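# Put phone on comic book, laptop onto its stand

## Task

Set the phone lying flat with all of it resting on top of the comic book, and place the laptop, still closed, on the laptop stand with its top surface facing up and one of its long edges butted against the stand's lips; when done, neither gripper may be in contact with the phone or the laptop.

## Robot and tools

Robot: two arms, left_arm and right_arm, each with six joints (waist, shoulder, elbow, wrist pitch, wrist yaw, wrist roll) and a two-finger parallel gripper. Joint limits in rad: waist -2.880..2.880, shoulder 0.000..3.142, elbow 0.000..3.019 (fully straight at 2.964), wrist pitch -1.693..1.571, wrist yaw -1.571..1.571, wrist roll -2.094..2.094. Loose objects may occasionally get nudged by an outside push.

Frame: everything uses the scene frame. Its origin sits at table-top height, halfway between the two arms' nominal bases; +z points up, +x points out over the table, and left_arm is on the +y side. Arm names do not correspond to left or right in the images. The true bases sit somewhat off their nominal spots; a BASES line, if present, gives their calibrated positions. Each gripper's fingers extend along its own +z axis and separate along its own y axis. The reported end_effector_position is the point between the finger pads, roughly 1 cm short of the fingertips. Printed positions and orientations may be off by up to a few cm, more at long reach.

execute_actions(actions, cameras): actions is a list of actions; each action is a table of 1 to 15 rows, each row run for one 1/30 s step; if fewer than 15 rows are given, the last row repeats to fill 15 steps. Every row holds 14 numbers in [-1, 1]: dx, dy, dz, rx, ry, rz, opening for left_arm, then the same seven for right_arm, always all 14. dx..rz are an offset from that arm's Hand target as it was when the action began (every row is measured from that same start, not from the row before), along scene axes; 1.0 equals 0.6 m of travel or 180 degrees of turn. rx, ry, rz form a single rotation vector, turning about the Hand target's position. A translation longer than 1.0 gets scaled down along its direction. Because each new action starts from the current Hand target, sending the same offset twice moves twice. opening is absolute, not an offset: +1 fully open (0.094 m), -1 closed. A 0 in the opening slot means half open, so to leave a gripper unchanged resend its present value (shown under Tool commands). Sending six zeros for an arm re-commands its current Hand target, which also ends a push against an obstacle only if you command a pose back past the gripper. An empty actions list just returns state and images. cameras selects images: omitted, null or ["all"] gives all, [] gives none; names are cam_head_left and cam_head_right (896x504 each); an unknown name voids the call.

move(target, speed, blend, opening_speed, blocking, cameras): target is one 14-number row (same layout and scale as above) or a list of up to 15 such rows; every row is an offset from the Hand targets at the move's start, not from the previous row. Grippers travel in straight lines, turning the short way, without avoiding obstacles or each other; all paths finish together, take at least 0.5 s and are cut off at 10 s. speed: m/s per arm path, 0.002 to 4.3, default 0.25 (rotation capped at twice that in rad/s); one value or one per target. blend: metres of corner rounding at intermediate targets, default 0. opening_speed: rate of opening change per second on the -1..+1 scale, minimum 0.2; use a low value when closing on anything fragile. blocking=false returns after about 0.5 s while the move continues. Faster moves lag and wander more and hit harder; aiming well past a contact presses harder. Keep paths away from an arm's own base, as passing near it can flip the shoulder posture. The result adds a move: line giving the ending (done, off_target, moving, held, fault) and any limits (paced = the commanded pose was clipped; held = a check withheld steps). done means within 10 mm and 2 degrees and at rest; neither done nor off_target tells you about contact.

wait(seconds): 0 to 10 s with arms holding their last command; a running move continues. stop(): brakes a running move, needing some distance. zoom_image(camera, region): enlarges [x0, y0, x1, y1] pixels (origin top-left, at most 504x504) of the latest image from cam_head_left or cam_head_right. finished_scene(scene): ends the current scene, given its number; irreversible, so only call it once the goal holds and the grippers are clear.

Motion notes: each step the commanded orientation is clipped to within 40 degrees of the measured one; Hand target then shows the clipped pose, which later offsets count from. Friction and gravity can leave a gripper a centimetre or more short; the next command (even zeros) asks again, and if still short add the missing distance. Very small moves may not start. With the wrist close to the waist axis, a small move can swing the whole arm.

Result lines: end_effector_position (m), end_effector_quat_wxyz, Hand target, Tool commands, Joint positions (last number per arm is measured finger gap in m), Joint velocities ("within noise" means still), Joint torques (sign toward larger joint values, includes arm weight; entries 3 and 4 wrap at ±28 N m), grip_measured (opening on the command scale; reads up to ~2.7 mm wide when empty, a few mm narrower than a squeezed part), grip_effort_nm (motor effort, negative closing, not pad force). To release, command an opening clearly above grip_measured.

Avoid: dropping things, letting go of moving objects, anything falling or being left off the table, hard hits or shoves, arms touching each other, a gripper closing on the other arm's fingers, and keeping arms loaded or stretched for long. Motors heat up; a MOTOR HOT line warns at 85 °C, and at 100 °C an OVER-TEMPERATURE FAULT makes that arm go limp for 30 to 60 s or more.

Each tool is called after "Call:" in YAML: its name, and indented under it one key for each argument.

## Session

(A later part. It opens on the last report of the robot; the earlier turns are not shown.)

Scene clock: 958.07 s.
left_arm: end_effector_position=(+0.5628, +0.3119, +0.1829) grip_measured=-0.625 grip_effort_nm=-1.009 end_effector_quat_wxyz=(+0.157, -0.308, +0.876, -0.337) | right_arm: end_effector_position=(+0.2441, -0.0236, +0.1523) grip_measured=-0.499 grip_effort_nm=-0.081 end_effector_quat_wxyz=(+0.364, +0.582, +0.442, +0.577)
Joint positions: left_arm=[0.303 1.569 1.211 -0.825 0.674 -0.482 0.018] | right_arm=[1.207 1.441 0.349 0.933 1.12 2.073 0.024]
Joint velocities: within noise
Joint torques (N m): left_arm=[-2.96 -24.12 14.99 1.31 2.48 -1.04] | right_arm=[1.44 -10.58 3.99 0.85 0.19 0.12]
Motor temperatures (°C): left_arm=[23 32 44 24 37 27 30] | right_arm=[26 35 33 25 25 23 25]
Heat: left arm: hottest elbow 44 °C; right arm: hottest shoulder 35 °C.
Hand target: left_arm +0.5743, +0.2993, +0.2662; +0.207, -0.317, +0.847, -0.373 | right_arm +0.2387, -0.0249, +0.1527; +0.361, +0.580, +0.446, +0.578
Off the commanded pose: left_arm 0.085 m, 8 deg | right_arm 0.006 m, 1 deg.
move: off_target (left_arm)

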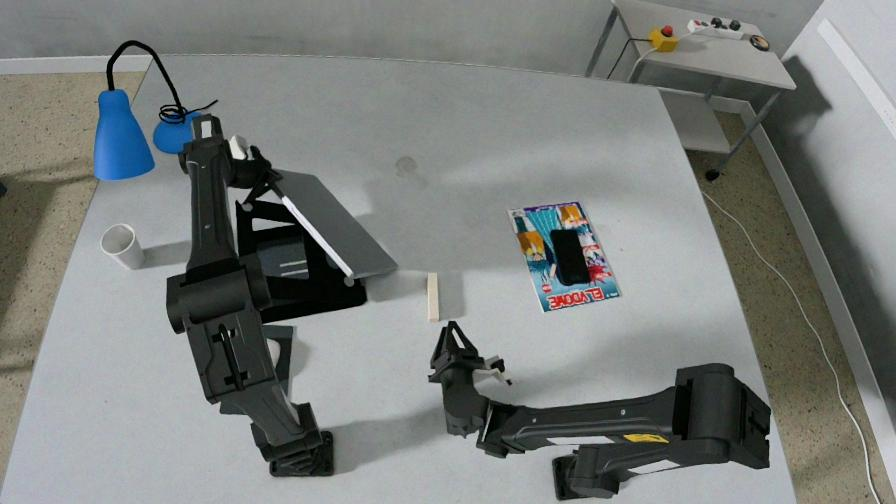

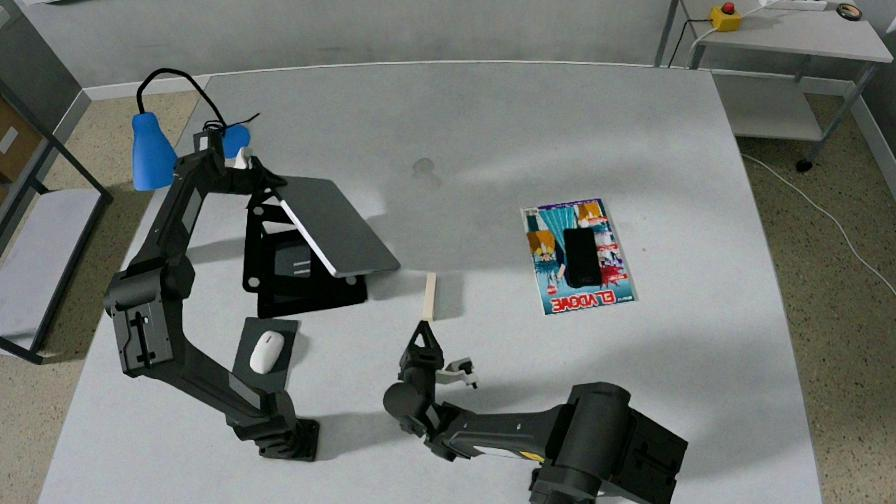

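Call:
move:
  target:
    - [0,0,0,0,0,0,-0.78,0.05,0,0.1,-0.4,-0.2,0.05,0.6]
    - [0,0,0,0,0,0,-0.78,0.1,0.12,0.1,-0.787,-0.383,0.092,0.6]
  speed: 0.25

Call:
zoom_image:
  camera: "cam_head_left"
  region: [230, 120, 470, 360]

Call:
zoom_image:
  camera: "cam_head_right"
  region: [230, 120, 470, 360]

Scene clock: 981.80 s.
left_arm: end_effector_position=(+0.5628, +0.3120, +0.1828) grip_measured=-0.625 grip_effort_nm=-1.009 end_effector_quat_wxyz=(+0.157, -0.308, +0.876, -0.337) | right_arm: end_effector_position=(+0.2843, +0.0394, +0.1860) grip_measured=+0.599 grip_effort_nm=0.051 end_effector_quat_wxyz=(+0.690, -0.516, +0.508, +0.007)
Joint positions: left_arm=[0.303 1.569 1.211 -0.825 0.674 -0.483 0.018] | right_arm=[0.857 1.362 0.384 0.929 0.059 -0.78 0.075]
Joint velocities: within noise
Joint torques (N m): left_arm=[-2.84 -24 14.94 1.33 2.5 -1.12] | right_arm=[-0.44 -10.87 9.46 1.26 -0.06 0.12]
Motor temperatures (°C): left_arm=[23 33 45 24 44 27 30] | right_arm=[26 34 33 25 25 23 25]
Heat: left arm: hottest elbow 45 °C; right arm: hottest shoulder 34 °C.
Hand target: left_arm +0.5743, +0.2993, +0.2662; +0.207, -0.318, +0.847, -0.374 | right_arm +0.2987, +0.0471, +0.2128; +0.709, -0.501, +0.497, +0.002
Off the commanded pose: left_arm 0.085 m, 8 deg | right_arm 0.031 m, 3 deg.
move: off_target (left_arm, right_arm)

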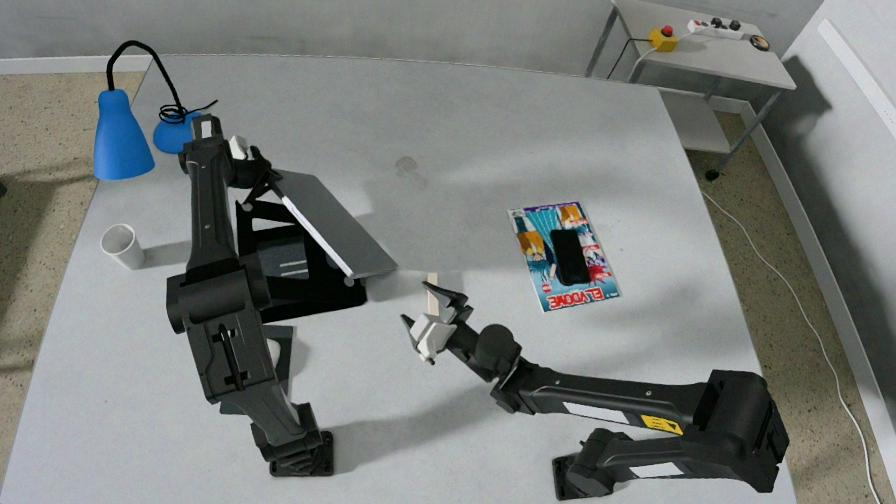

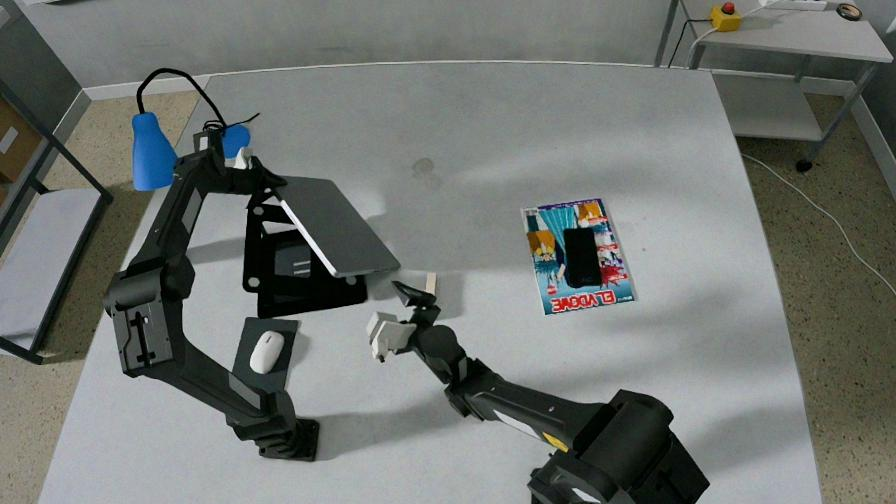

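Scaled by 2.100.

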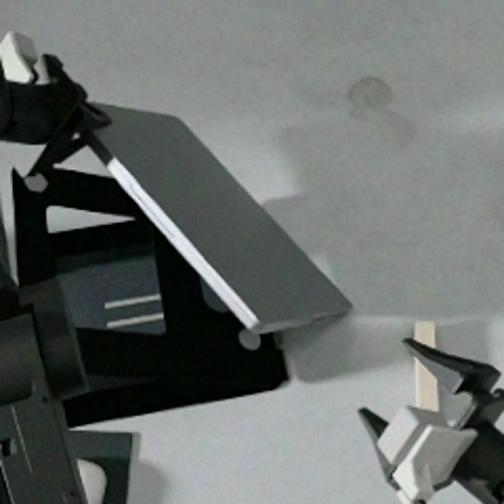

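Scaled by 2.100.

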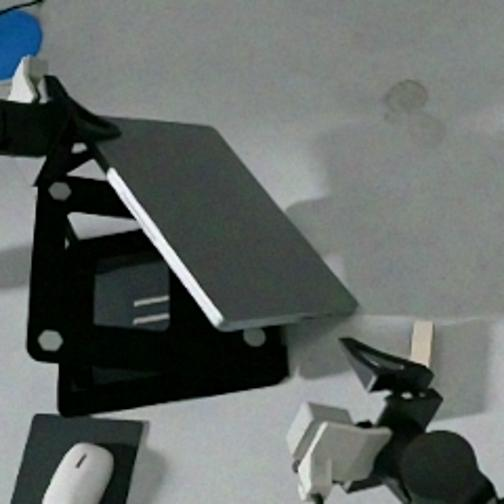

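Call:
execute_actions:
  actions: []

Call:
zoom_image:
  camera: "cam_head_left"
  region: [200, 130, 500, 330]

Call:
zoom_image:
  camera: "cam_head_right"
  region: [150, 130, 450, 330]

Scene clock: 995.60 s.
left_arm: end_effector_position=(+0.5628, +0.3120, +0.1828) grip_measured=-0.625 grip_effort_nm=-1.009 end_effector_quat_wxyz=(+0.157, -0.308, +0.876, -0.337) | right_arm: end_effector_position=(+0.2844, +0.0393, +0.1859) grip_measured=+0.599 grip_effort_nm=0.051 end_effector_quat_wxyz=(+0.689, -0.516, +0.508, +0.006)
Joint positions: left_arm=[0.303 1.569 1.211 -0.825 0.674 -0.483 0.018] | right_arm=[0.856 1.362 0.384 0.929 0.059 -0.781 0.075]
Joint velocities: within noise
Joint torques (N m): left_arm=[-2.02 -23.88 14.95 1.33 2.43 -1.09] | right_arm=[-0.44 -10.87 9.43 1.22 -0.05 0.13]
Motor temperatures (°C): left_arm=[23 34 45 24 46 27 30] | right_arm=[26 34 35 25 24 23 25]
Heat: left arm: hottest wrist yaw 46 °C; right arm: hottest elbow 35 °C.
Hand target: left_arm +0.5743, +0.2993, +0.2662; +0.207, -0.318, +0.847, -0.374 | right_arm +0.2988, +0.0470, +0.2127; +0.708, -0.501, +0.497, +0.002
Tool commands: left_gripper/opening=-0.78 right_gripper/opening=+0.6
Off the commanded pose: left_arm 0.085 m, 8 deg | right_arm 0.031 m, 3 deg.

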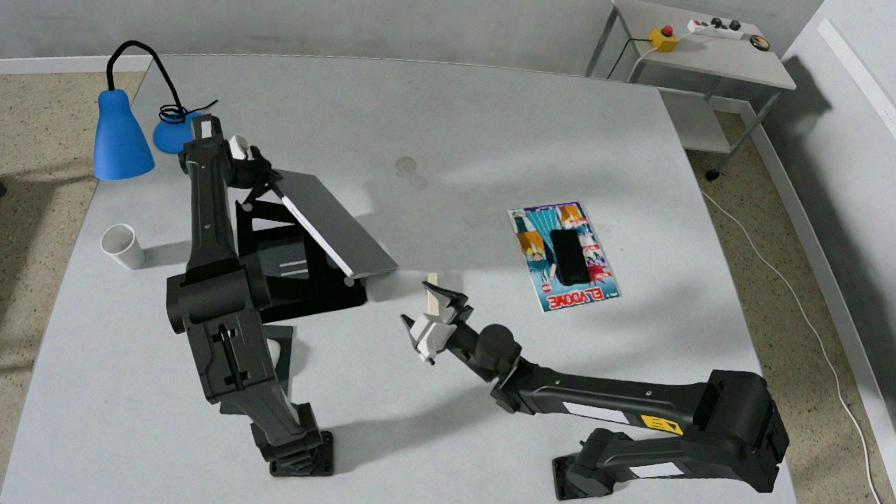

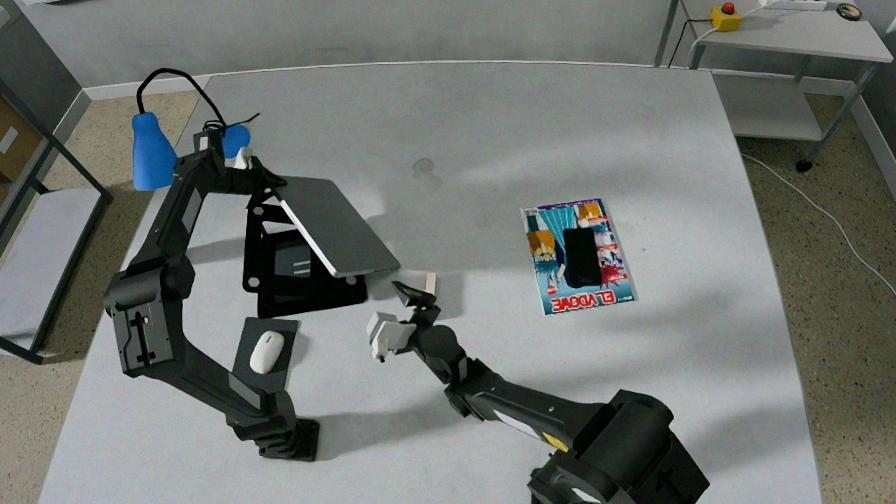

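Scaled by 1.680.

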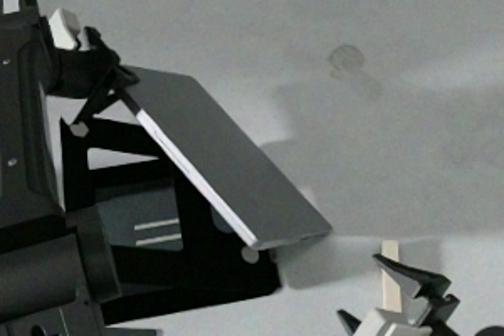

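Scaled by 1.680.

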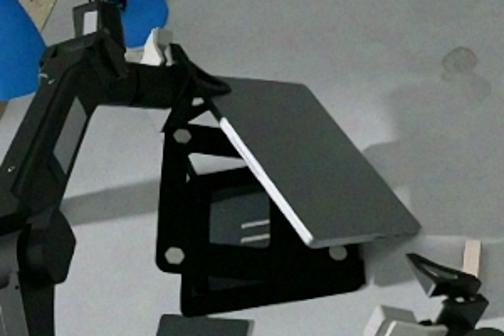

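Call:
move:
  target: [0,0,0,0,0,0,-0.78,0.13,0.15,-0.11,0,0,0,0.7]
  speed: 0.2

Call:
zoom_image:
  camera: "cam_head_left"
  region: [300, 200, 500, 360]

Call:
zoom_image:
  camera: "cam_head_right"
  region: [280, 200, 480, 360]

Scene clock: 1001.20 s.
left_arm: end_effector_position=(+0.5628, +0.3120, +0.1828) grip_measured=-0.625 grip_effort_nm=-1.004 end_effector_quat_wxyz=(+0.157, -0.308, +0.876, -0.337) | right_arm: end_effector_position=(+0.3617, +0.1294, +0.1375) grip_measured=+0.699 grip_effort_nm=0.071 end_effector_quat_wxyz=(+0.695, -0.512, +0.505, +0.007)
Joint positions: left_arm=[0.303 1.569 1.211 -0.825 0.674 -0.483 0.018] | right_arm=[0.856 1.783 0.684 1.064 0.059 -0.781 0.08]
Joint velocities: within noise
Joint torques (N m): left_arm=[-2.96 -24 15.02 1.13 2.48 -1.11] | right_arm=[-0.26 -14.04 8.29 2.24 0.01 0.14]
Motor temperatures (°C): left_arm=[23 34 45 24 46 28 30] | right_arm=[26 34 35 25 24 23 25]
Heat: left arm: hottest wrist yaw 46 °C; right arm: hottest elbow 35 °C.
Hand target: left_arm +0.5743, +0.2993, +0.2662; +0.207, -0.318, +0.847, -0.374 | right_arm +0.3769, +0.1371, +0.1469; +0.709, -0.501, +0.497, +0.002
Off the commanded pose: left_arm 0.085 m, 8 deg | right_arm 0.019 m, 2 deg.
move: off_target (left_arm, right_arm)

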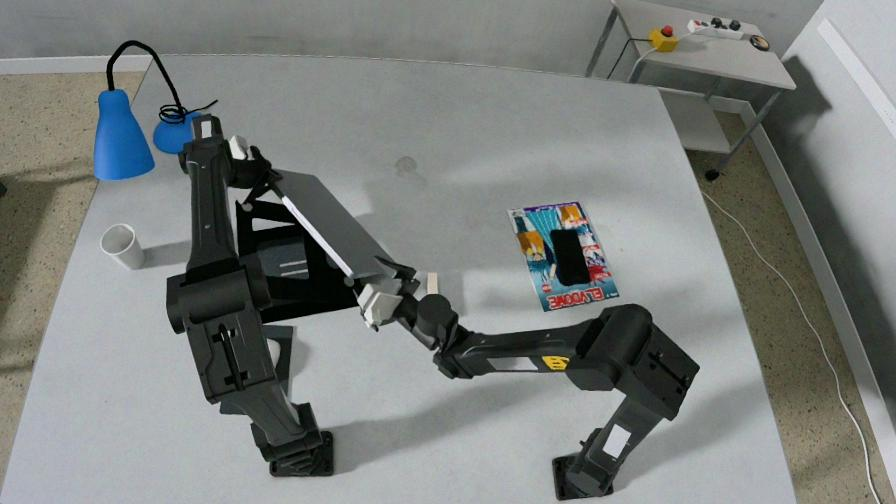

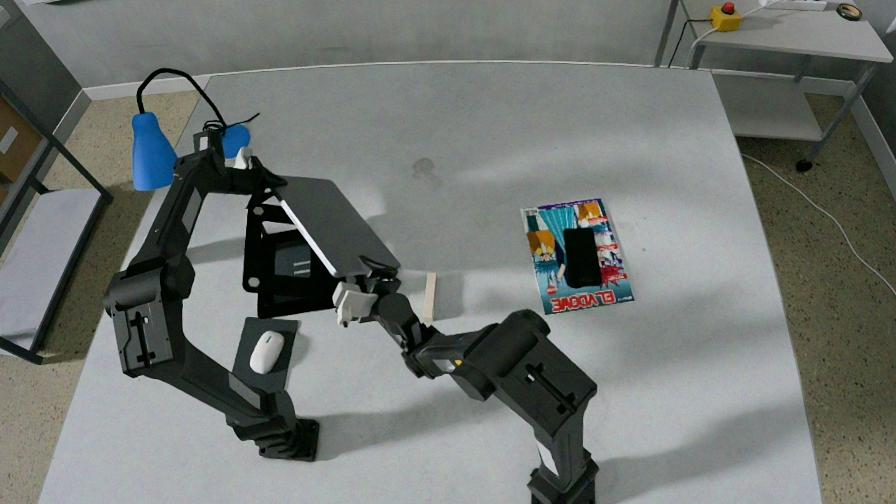

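Scaled by 2.520.

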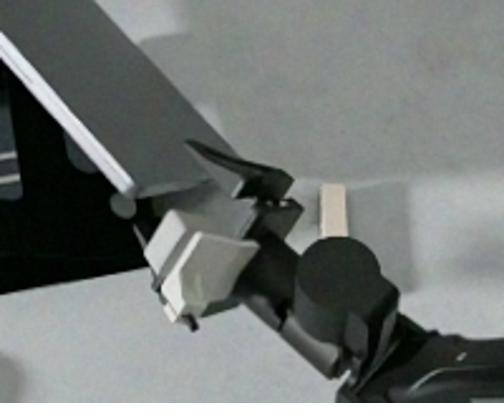

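Scaled by 2.520.

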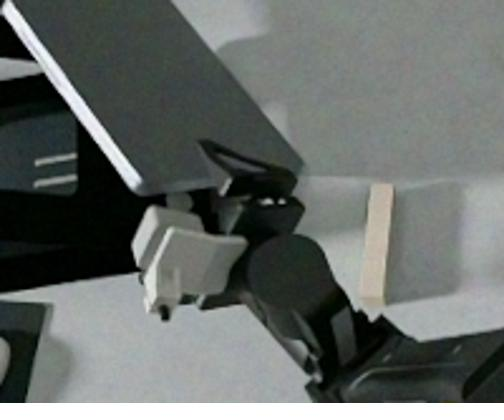

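Call:
move:
  target: [0,0,0,0,0,0,-0.78,0.055,0.07,0.015,0,0,0,0.7]
  speed: 0.08

Call:
zoom_image:
  camera: "cam_head_left"
  region: [300, 200, 500, 360]

Call:
zoom_image:
  camera: "cam_head_right"
  region: [280, 200, 480, 360]

Scene clock: 1005.43 s.
left_arm: end_effector_position=(+0.5628, +0.3120, +0.1828) grip_measured=-0.625 grip_effort_nm=-1.013 end_effector_quat_wxyz=(+0.157, -0.308, +0.876, -0.337) | right_arm: end_effector_position=(+0.3964, +0.1687, +0.1547) grip_measured=+0.699 grip_effort_nm=0.061 end_effector_quat_wxyz=(+0.706, -0.503, +0.499, +0.006)
Joint positions: left_arm=[0.303 1.569 1.211 -0.825 0.674 -0.483 0.018] | right_arm=[0.856 1.84 0.839 0.997 0.063 -0.781 0.08]
Joint velocities: within noise
Joint torques (N m): left_arm=[-2.9 -24.29 14.95 1.26 2.46 -1.09] | right_arm=[0.09 -15.27 9.17 1.26 0.09 0.14]
Motor temperatures (°C): left_arm=[23 34 45 24 47 28 30] | right_arm=[26 34 36 25 24 23 25]
Heat: left arm: hottest wrist yaw 47 °C; right arm: hottest elbow 36 °C.
Hand target: left_arm +0.5743, +0.2993, +0.2662; +0.207, -0.317, +0.847, -0.374 | right_arm +0.4099, +0.1790, +0.1559; +0.709, -0.501, +0.497, +0.002
Off the commanded pose: left_arm 0.085 m, 8 deg | right_arm 0.017 m, 1 deg.
move: off_target (left_arm, right_arm)

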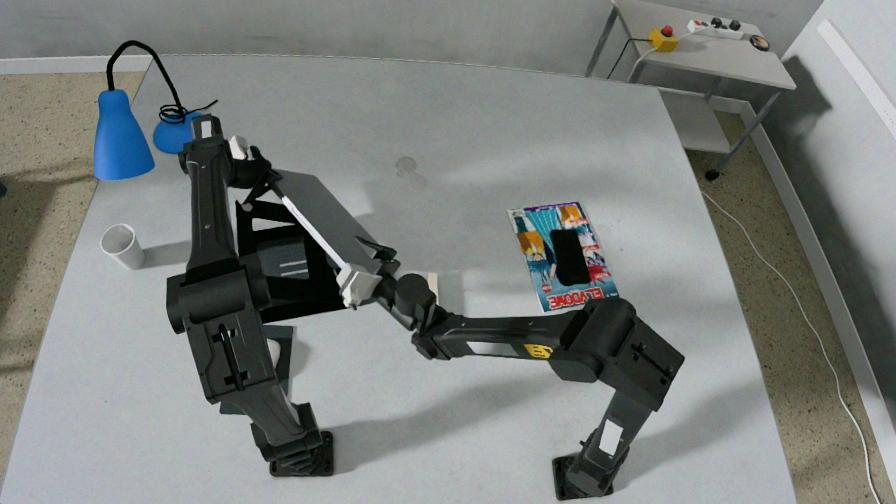

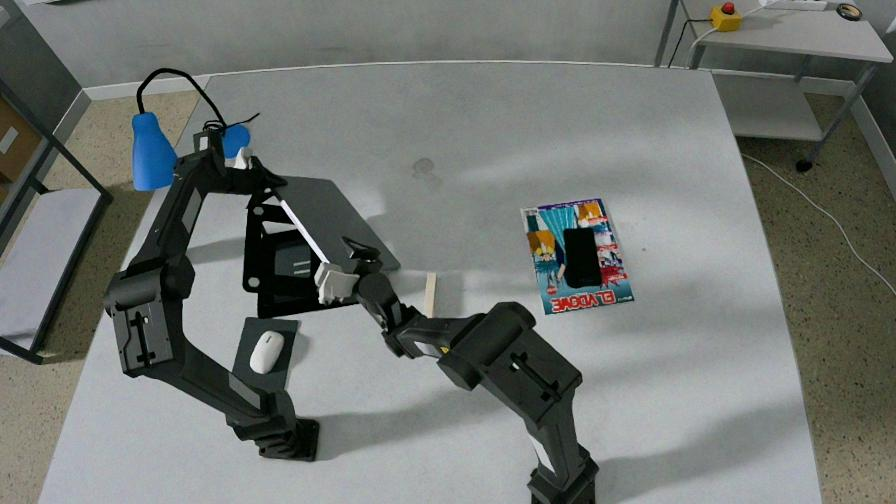

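Scaled by 2.520.

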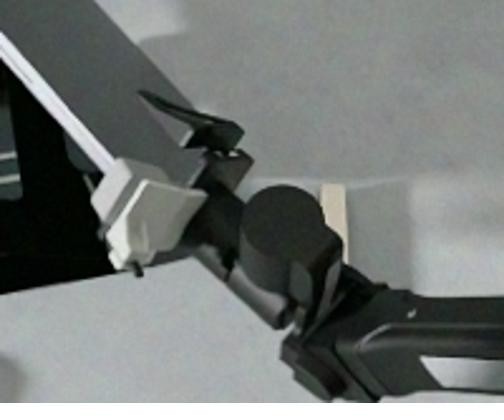

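Scaled by 2.520.

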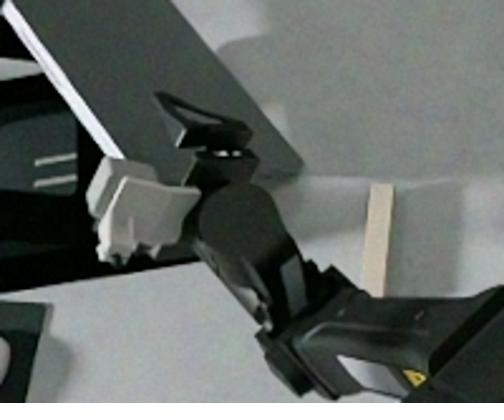

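Call:
move:
  target: [0,0,0,0,0,0,-0.78,0,0,0,0,0,0,-0.8]
  speed: 0.05
  opening_speed: 0.6

Call:
zoom_image:
  camera: "cam_head_left"
  region: [240, 150, 460, 330]

Call:
zoom_image:
  camera: "cam_head_right"
  region: [220, 150, 440, 330]

Scene clock: 1010.77 s.
left_arm: end_effector_position=(+0.5639, +0.3135, +0.1824) grip_measured=-0.628 grip_effort_nm=-1.013 end_effector_quat_wxyz=(+0.152, -0.331, +0.868, -0.337) | right_arm: end_effector_position=(+0.4012, +0.1660, +0.1541) grip_measured=-0.641 grip_effort_nm=-1.018 end_effector_quat_wxyz=(+0.706, -0.492, +0.509, +0.007)
Joint positions: left_arm=[0.302 1.569 1.211 -0.819 0.664 -0.535 0.017] | right_arm=[0.852 1.844 0.843 0.998 0.079 -0.757 0.017]
Joint velocities: within noise
Joint torques (N m): left_arm=[-2.73 -24.53 14.78 1.5 2.67 -0.64] | right_arm=[0.26 -15.91 8.94 1.11 -0.45 -0.11]
Motor temperatures (°C): left_arm=[23 34 45 24 47 27 30] | right_arm=[26 34 36 25 24 23 25]
Heat: left arm: hottest wrist yaw 47 °C; right arm: hottest elbow 36 °C.
Hand target: left_arm +0.5743, +0.2994, +0.2662; +0.207, -0.317, +0.847, -0.374 | right_arm +0.4097, +0.1791, +0.1557; +0.709, -0.501, +0.497, +0.002
Off the commanded pose: left_arm 0.086 m, 8 deg | right_arm 0.016 m, 2 deg.
move: off_target (left_arm, right_arm)

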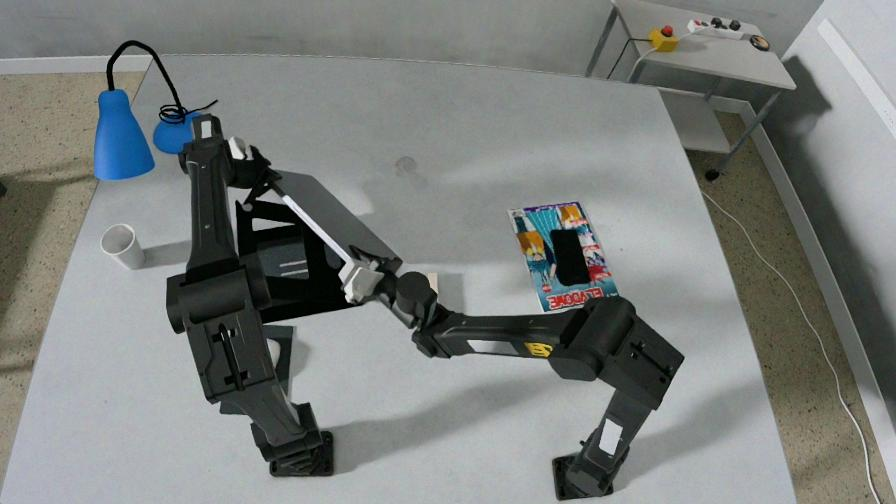

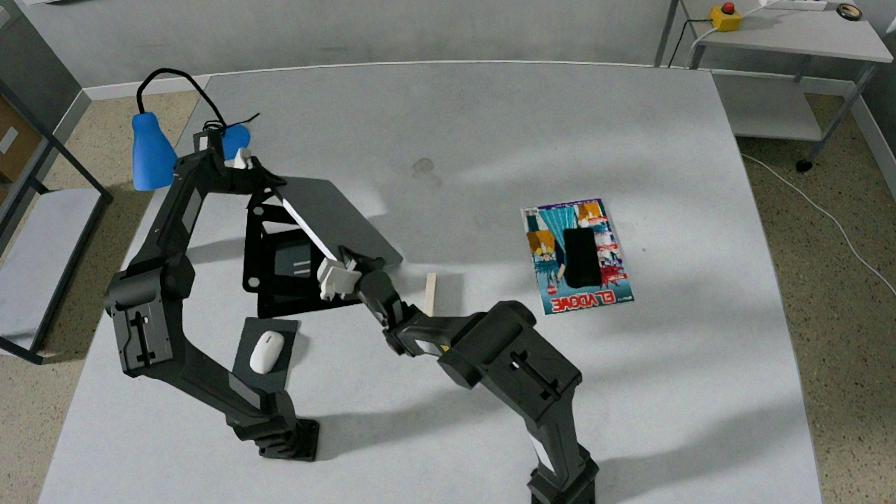

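Scaled by 2.291.

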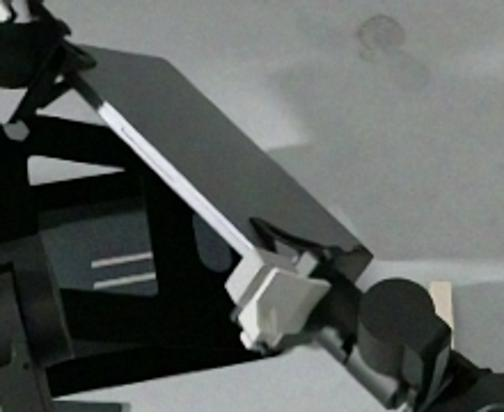

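Scaled by 2.291.

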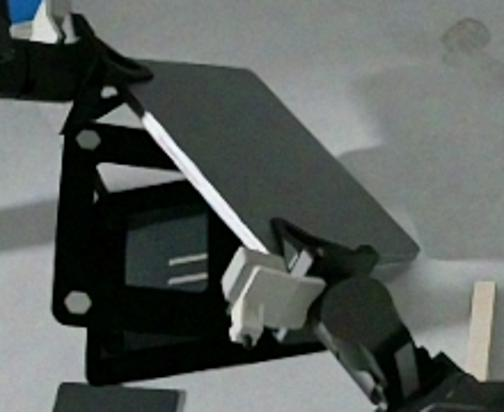

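Call:
move:
  target:
    - [0,0,0,0,0,0,-0.78,0,0,0,0,0,0,0.3]
    - [0,0,0,0,0,0,-0.78,0,0,0,0.08,-0.081,0.108,0.3]
  speed: 0.15
  opening_speed: 0.8

Call:
zoom_image:
  camera: "cam_head_left"
  region: [240, 150, 460, 330]

Call:
zoom_image:
  camera: "cam_head_right"
  region: [220, 150, 440, 330]

Scene clock: 1027.20 s.
left_arm: end_effector_position=(+0.5662, +0.3129, +0.1851) grip_measured=-0.627 grip_effort_nm=-1.009 end_effector_quat_wxyz=(+0.164, -0.312, +0.873, -0.338) | right_arm: end_effector_position=(+0.3920, +0.1740, +0.1530) grip_measured=+0.299 grip_effort_nm=0.066 end_effector_quat_wxyz=(+0.802, -0.493, +0.315, +0.123)
Joint positions: left_arm=[0.302 1.567 1.211 -0.806 0.671 -0.5 0.018] | right_arm=[0.751 2.091 0.92 1.518 -0.377 -0.718 0.061]
Joint velocities: within noise
Joint torques (N m): left_arm=[-2.26 -23.82 15.17 0.77 2.41 -0.97] | right_arm=[-0.5 -16.91 8.24 1.73 0.07 0.28]
Motor temperatures (°C): left_arm=[23 35 46 24 49 27 30] | right_arm=[26 35 36 25 24 23 26]
Heat: left arm: hottest wrist yaw 49 °C; right arm: hottest elbow 36 °C.
Hand target: left_arm +0.5742, +0.2993, +0.2663; +0.207, -0.317, +0.847, -0.373 | right_arm +0.4098, +0.1791, +0.1557; +0.812, -0.482, +0.308, +0.119
Off the commanded pose: left_arm 0.083 m, 7 deg | right_arm 0.019 m, 2 deg.
move: off_target (left_arm, right_arm)

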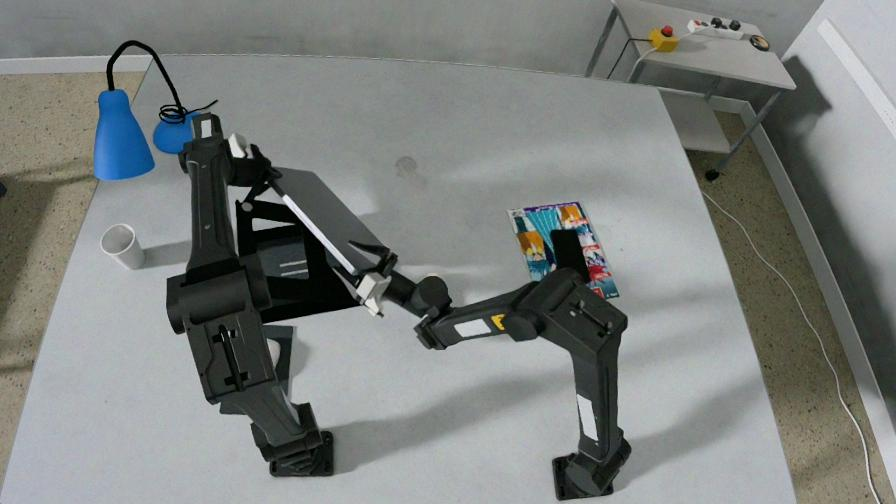

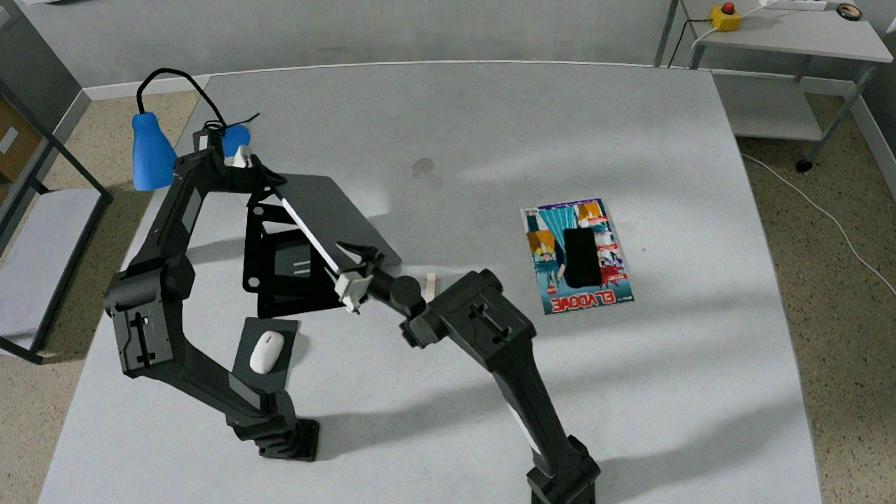

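Scaled by 2.291.

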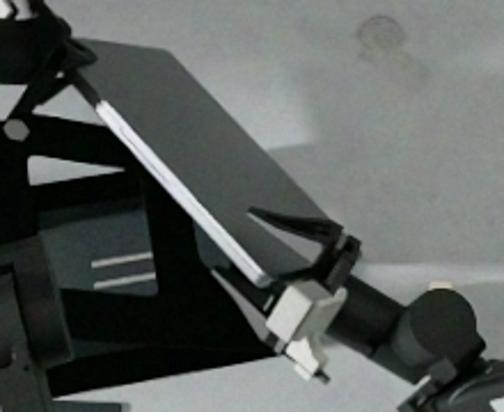

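Scaled by 2.291.

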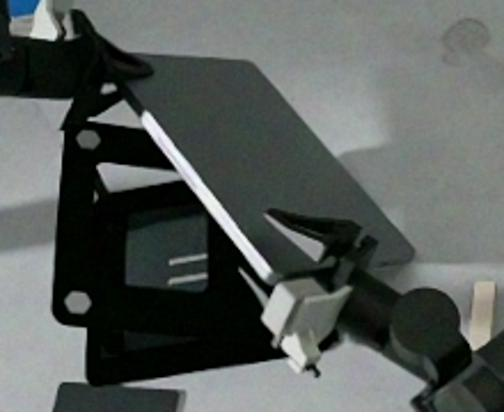

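Call:
move:
  target: [0,0,0,0,0,0,-0.78,0,0,0,0,0,0,-0.8]
  speed: 0.05
  opening_speed: 0.6
  cameras: []

Call:
move:
  target:
    - [0.028,-0.003,0.05,-0.0453,-0.0227,-0.105,-0.78,-0.062,0.1,0.055,-0.0453,-0.0227,-0.105,-0.8]
  speed: 0.1

Call:
zoom_image:
  camera: "cam_head_left"
  region: [200, 130, 460, 350]

Call:
zoom_image:
  camera: "cam_head_right"
  region: [200, 130, 460, 350]

Scene clock: 1045.73 s.
left_arm: end_effector_position=(+0.5665, +0.3136, +0.1850) grip_measured=-0.629 grip_effort_nm=-1.009 end_effector_quat_wxyz=(+0.158, -0.331, +0.866, -0.339) | right_arm: end_effector_position=(+0.4013, +0.1661, +0.1580) grip_measured=-0.645 grip_effort_nm=-1.023 end_effector_quat_wxyz=(+0.809, -0.477, +0.321, +0.121)
Joint positions: left_arm=[0.302 1.567 1.211 -0.804 0.667 -0.543 0.017] | right_arm=[0.736 2.094 0.925 1.541 -0.361 -0.693 0.017]
Joint velocities: within noise
Joint torques (N m): left_arm=[-2.73 -23.88 14.72 0.64 2.47 -0.59] | right_arm=[0.67 -17.32 7.97 0.91 -0.46 0.05]
Motor temperatures (°C): left_arm=[23 33 46 24 50 27 30] | right_arm=[26 36 37 25 24 23 26]
Heat: left arm: hottest wrist yaw 50 °C; right arm: hottest elbow 37 °C.
Hand target: left_arm +0.5742, +0.2993, +0.2663; +0.207, -0.317, +0.847, -0.374 | right_arm +0.4098, +0.1791, +0.1558; +0.812, -0.482, +0.308, +0.119
Off the commanded pose: left_arm 0.083 m, 7 deg | right_arm 0.016 m, 2 deg.
move: off_target (left_arm, right_arm)
No camera images: "cameras" was empty.

Scene clock: 1048.37 s.
left_arm: end_effector_position=(+0.5717, +0.3094, +0.2022) grip_measured=-0.629 grip_effort_nm=-1.009 end_effector_quat_wxyz=(+0.116, -0.186, +0.869, -0.443) | right_arm: end_effector_position=(+0.3676, +0.2176, +0.1799) grip_measured=-0.651 grip_effort_nm=-1.038 end_effector_quat_wxyz=(+0.794, -0.481, +0.367, -0.061)
Joint positions: left_arm=[0.354 1.715 1.395 -1.131 0.947 -0.101 0.017] | right_arm=[0.949 1.991 0.925 1.339 0.106 -1.026 0.016]
Joint velocities: within noise
Joint torques (N m): left_arm=[-2.73 -23.41 20.68 -1.8 3.28 -0.65] | right_arm=[1.08 -19.08 9.26 -0.24 -0.17 0.2]
Motor temperatures (°C): left_arm=[23 33 46 24 51 27 30] | right_arm=[26 36 37 25 24 23 26]
Heat: left arm: hottest wrist yaw 51 °C; right arm: hottest elbow 37 °C.
Hand target: left_arm +0.5911, +0.2975, +0.2964; +0.150, -0.175, +0.851, -0.472 | right_arm +0.3726, +0.2391, +0.1888; +0.795, -0.485, +0.362, -0.055
Off the commanded pose: left_arm 0.097 m, 6 deg | right_arm 0.024 m, 1 deg.
move: off_target (left_arm, right_arm)

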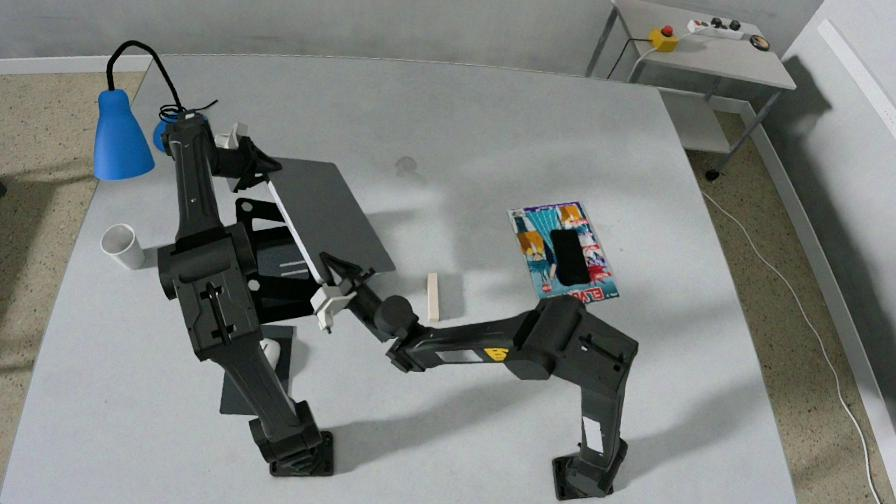

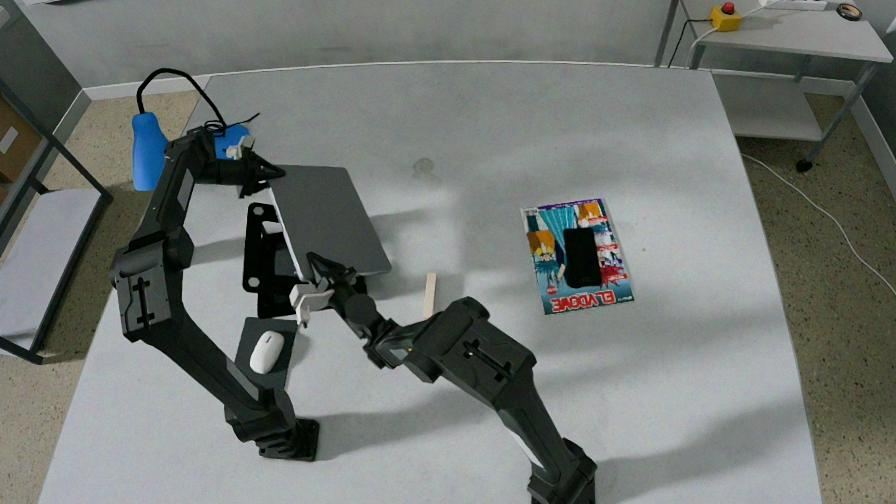

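Scaled by 1.938.

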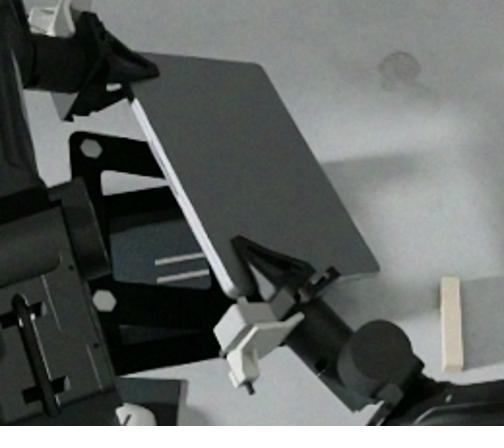

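Scaled by 1.938.

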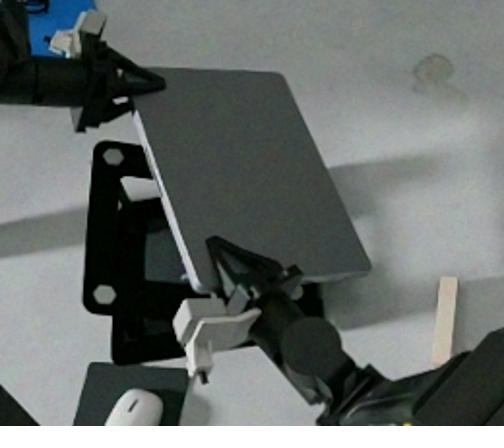

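Call:
move:
  target:
    - [0.02,0.01,0.015,-0.0453,-0.0227,-0.105,-0.78,-0.02,0.13,0.02,-0.0453,-0.0227,-0.105,-0.8]
  speed: 0.1

Call:
zoom_image:
  camera: "cam_head_left"
  region: [200, 130, 460, 350]

Call:
zoom_image:
  camera: "cam_head_right"
  region: [200, 130, 460, 350]

Scene clock: 1053.43 s.
left_arm: end_effector_position=(+0.5877, +0.3100, +0.2202) grip_measured=-0.630 grip_effort_nm=-1.004 end_effector_quat_wxyz=(+0.092, -0.060, +0.846, -0.522) | right_arm: end_effector_position=(+0.3588, +0.2880, +0.2001) grip_measured=-0.650 grip_effort_nm=-1.038 end_effector_quat_wxyz=(+0.747, -0.467, +0.409, -0.236)
Joint positions: left_arm=[0.368 1.921 1.664 -1.614 1.095 0.439 0.017] | right_arm=[1.12 2.04 1.152 1.162 0.563 -1.306 0.016]
Joint velocities: within noise
Joint torques (N m): left_arm=[-2.43 -25.52 18.89 -2.58 3.03 -0.46] | right_arm=[1.44 -18.55 11.7 0.14 -0.43 0.25]
Motor temperatures (°C): left_arm=[23 33 46 24 54 27 30] | right_arm=[26 36 37 25 24 23 26]
Heat: left arm: hottest wrist yaw 54 °C; right arm: hottest elbow 37 °C.
Hand target: left_arm +0.6031, +0.3035, +0.3053; +0.088, -0.026, +0.827, -0.555 | right_arm +0.3605, +0.3171, +0.2006; +0.751, -0.472, +0.403, -0.227
Off the commanded pose: left_arm 0.087 m, 6 deg | right_arm 0.029 m, 1 deg.
joint sent to its limit (left arm) — joint 4 (wrist pitch), lower limit. The joint targets are off in position and orientation.
move: off_target (left_arm, right_arm)

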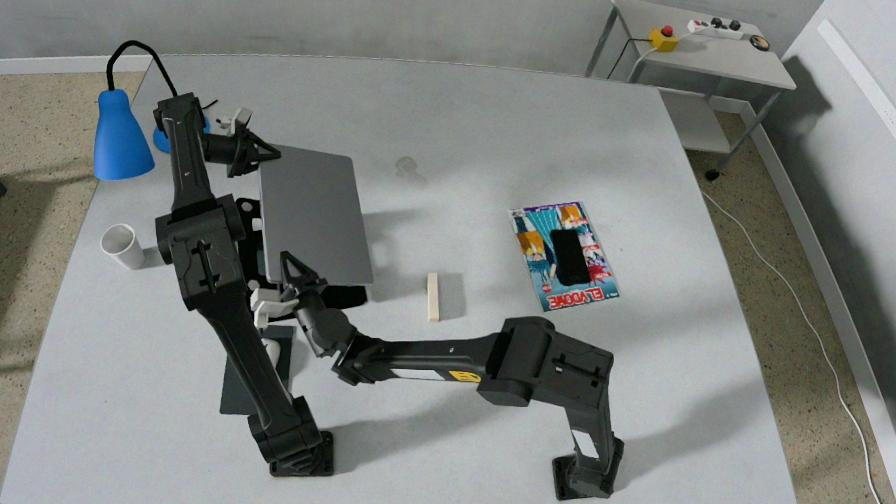

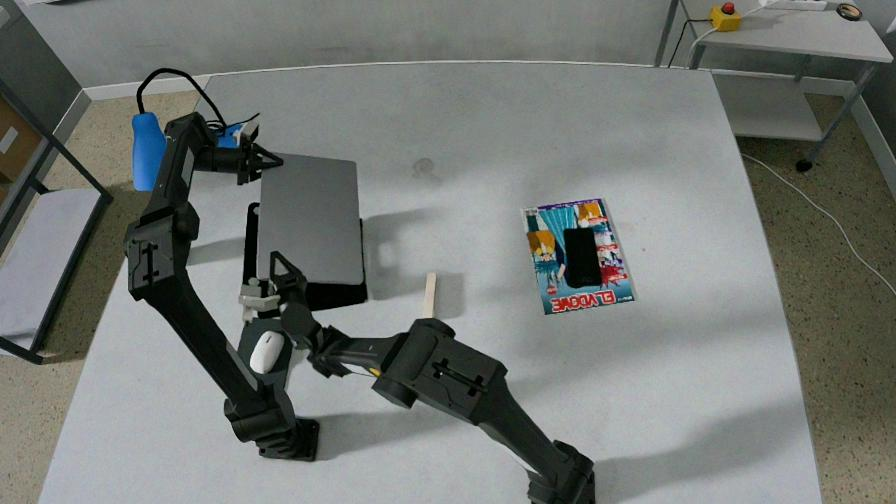

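Scaled by 1.938.

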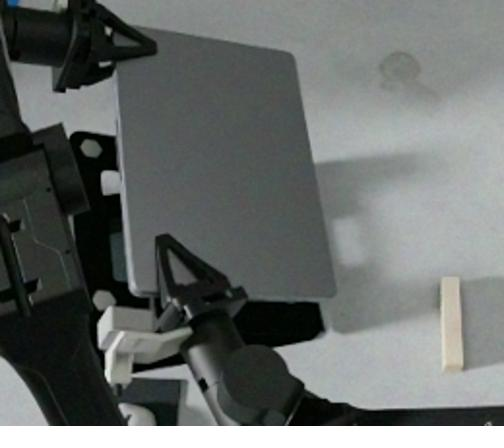

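Scaled by 1.938.

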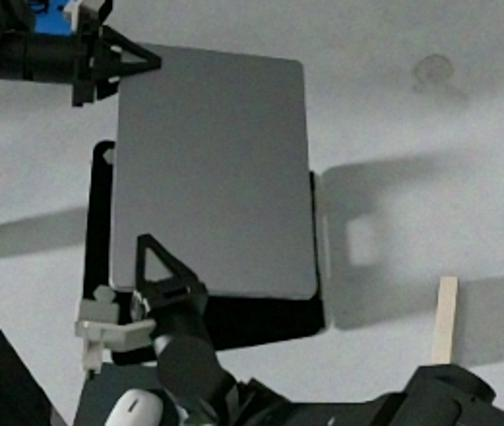

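Call:
move:
  target:
    - [0,0.033,0,0,0,0,-0.78,0,0.033,0,0,0,0,-0.8]
    - [0,0.04,-0.075,0,0,0,-0.78,0,0.04,-0.075,0,0,0,-0.8]
  speed: 0.08

Call:
zoom_image:
  camera: "cam_head_left"
  region: [200, 130, 460, 350]

Call:
zoom_image:
  camera: "cam_head_right"
  region: [200, 130, 460, 350]

Scene clock: 1062.27 s.
left_arm: end_effector_position=(+0.5925, +0.3333, +0.1815) grip_measured=-0.631 grip_effort_nm=-1.009 end_effector_quat_wxyz=(+0.094, -0.058, +0.844, -0.525) | right_arm: end_effector_position=(+0.3622, +0.3139, +0.1629) grip_measured=-0.650 grip_effort_nm=-1.038 end_effector_quat_wxyz=(+0.745, -0.467, +0.410, -0.241)
Joint positions: left_arm=[0.403 2.001 1.677 -1.617 1.09 0.522 0.017] | right_arm=[1.135 2.16 1.241 1.195 0.586 -1.318 0.016]
Joint velocities: within noise
Joint torques (N m): left_arm=[-1.96 -28.04 15.91 -2.58 2.46 -0.32] | right_arm=[1.32 -19.84 10.84 0.73 -0.72 0.32]
Motor temperatures (°C): left_arm=[23 34 45 24 55 27 30] | right_arm=[26 36 39 25 24 23 27]
Heat: left arm: hottest wrist yaw 55 °C; right arm: hottest elbow 39 °C.
Hand target: left_arm +0.6031, +0.3274, +0.2602; +0.087, -0.026, +0.826, -0.556 | right_arm +0.3607, +0.3410, +0.1558; +0.751, -0.471, +0.403, -0.227
Off the commanded pose: left_arm 0.080 m, 5 deg | right_arm 0.028 m, 2 deg.
joint sent to its limit (left arm) — joint 4 (wrist pitch), lower limit. The joint targets are off in position and orientation.
move: off_target (left_arm, right_arm)

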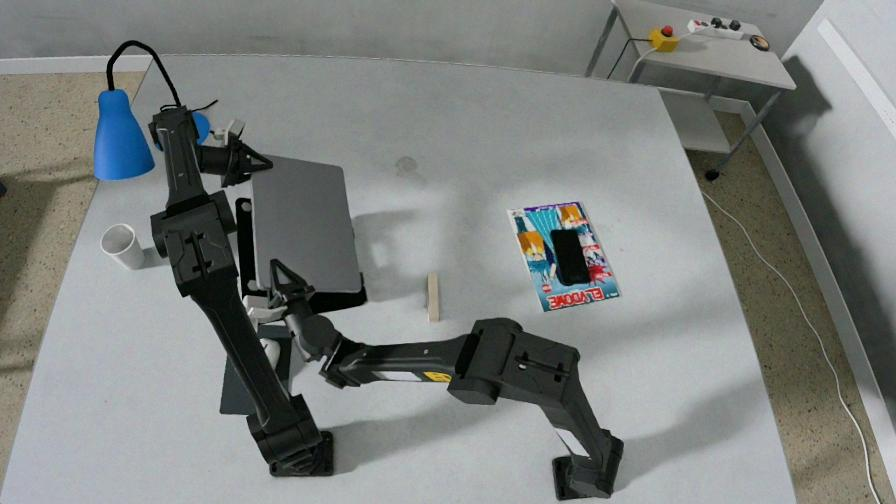

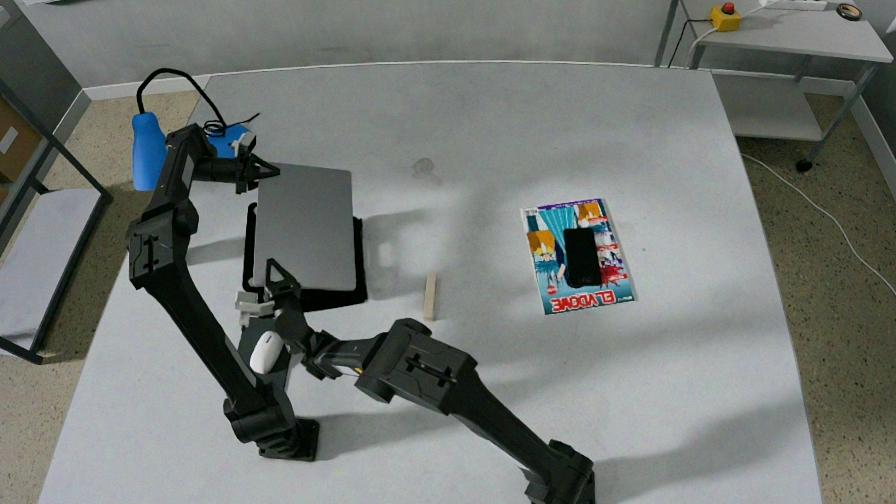

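Scaled by 1.938.

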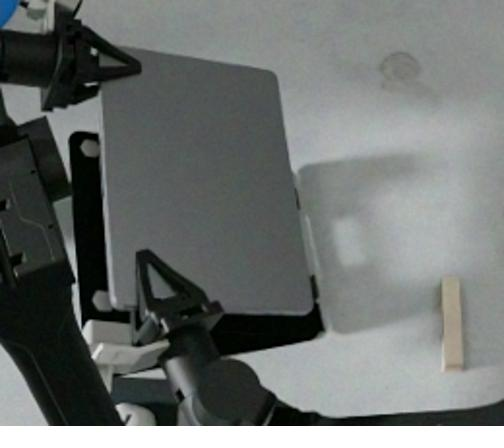

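Scaled by 1.938.

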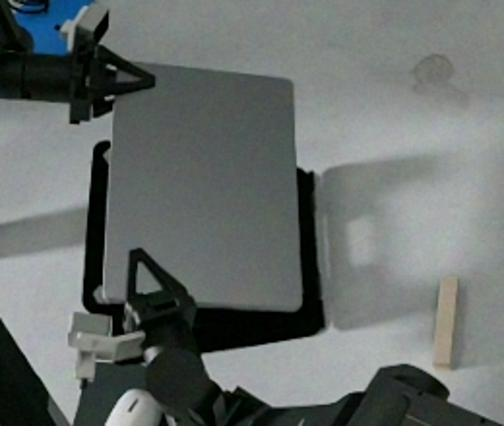

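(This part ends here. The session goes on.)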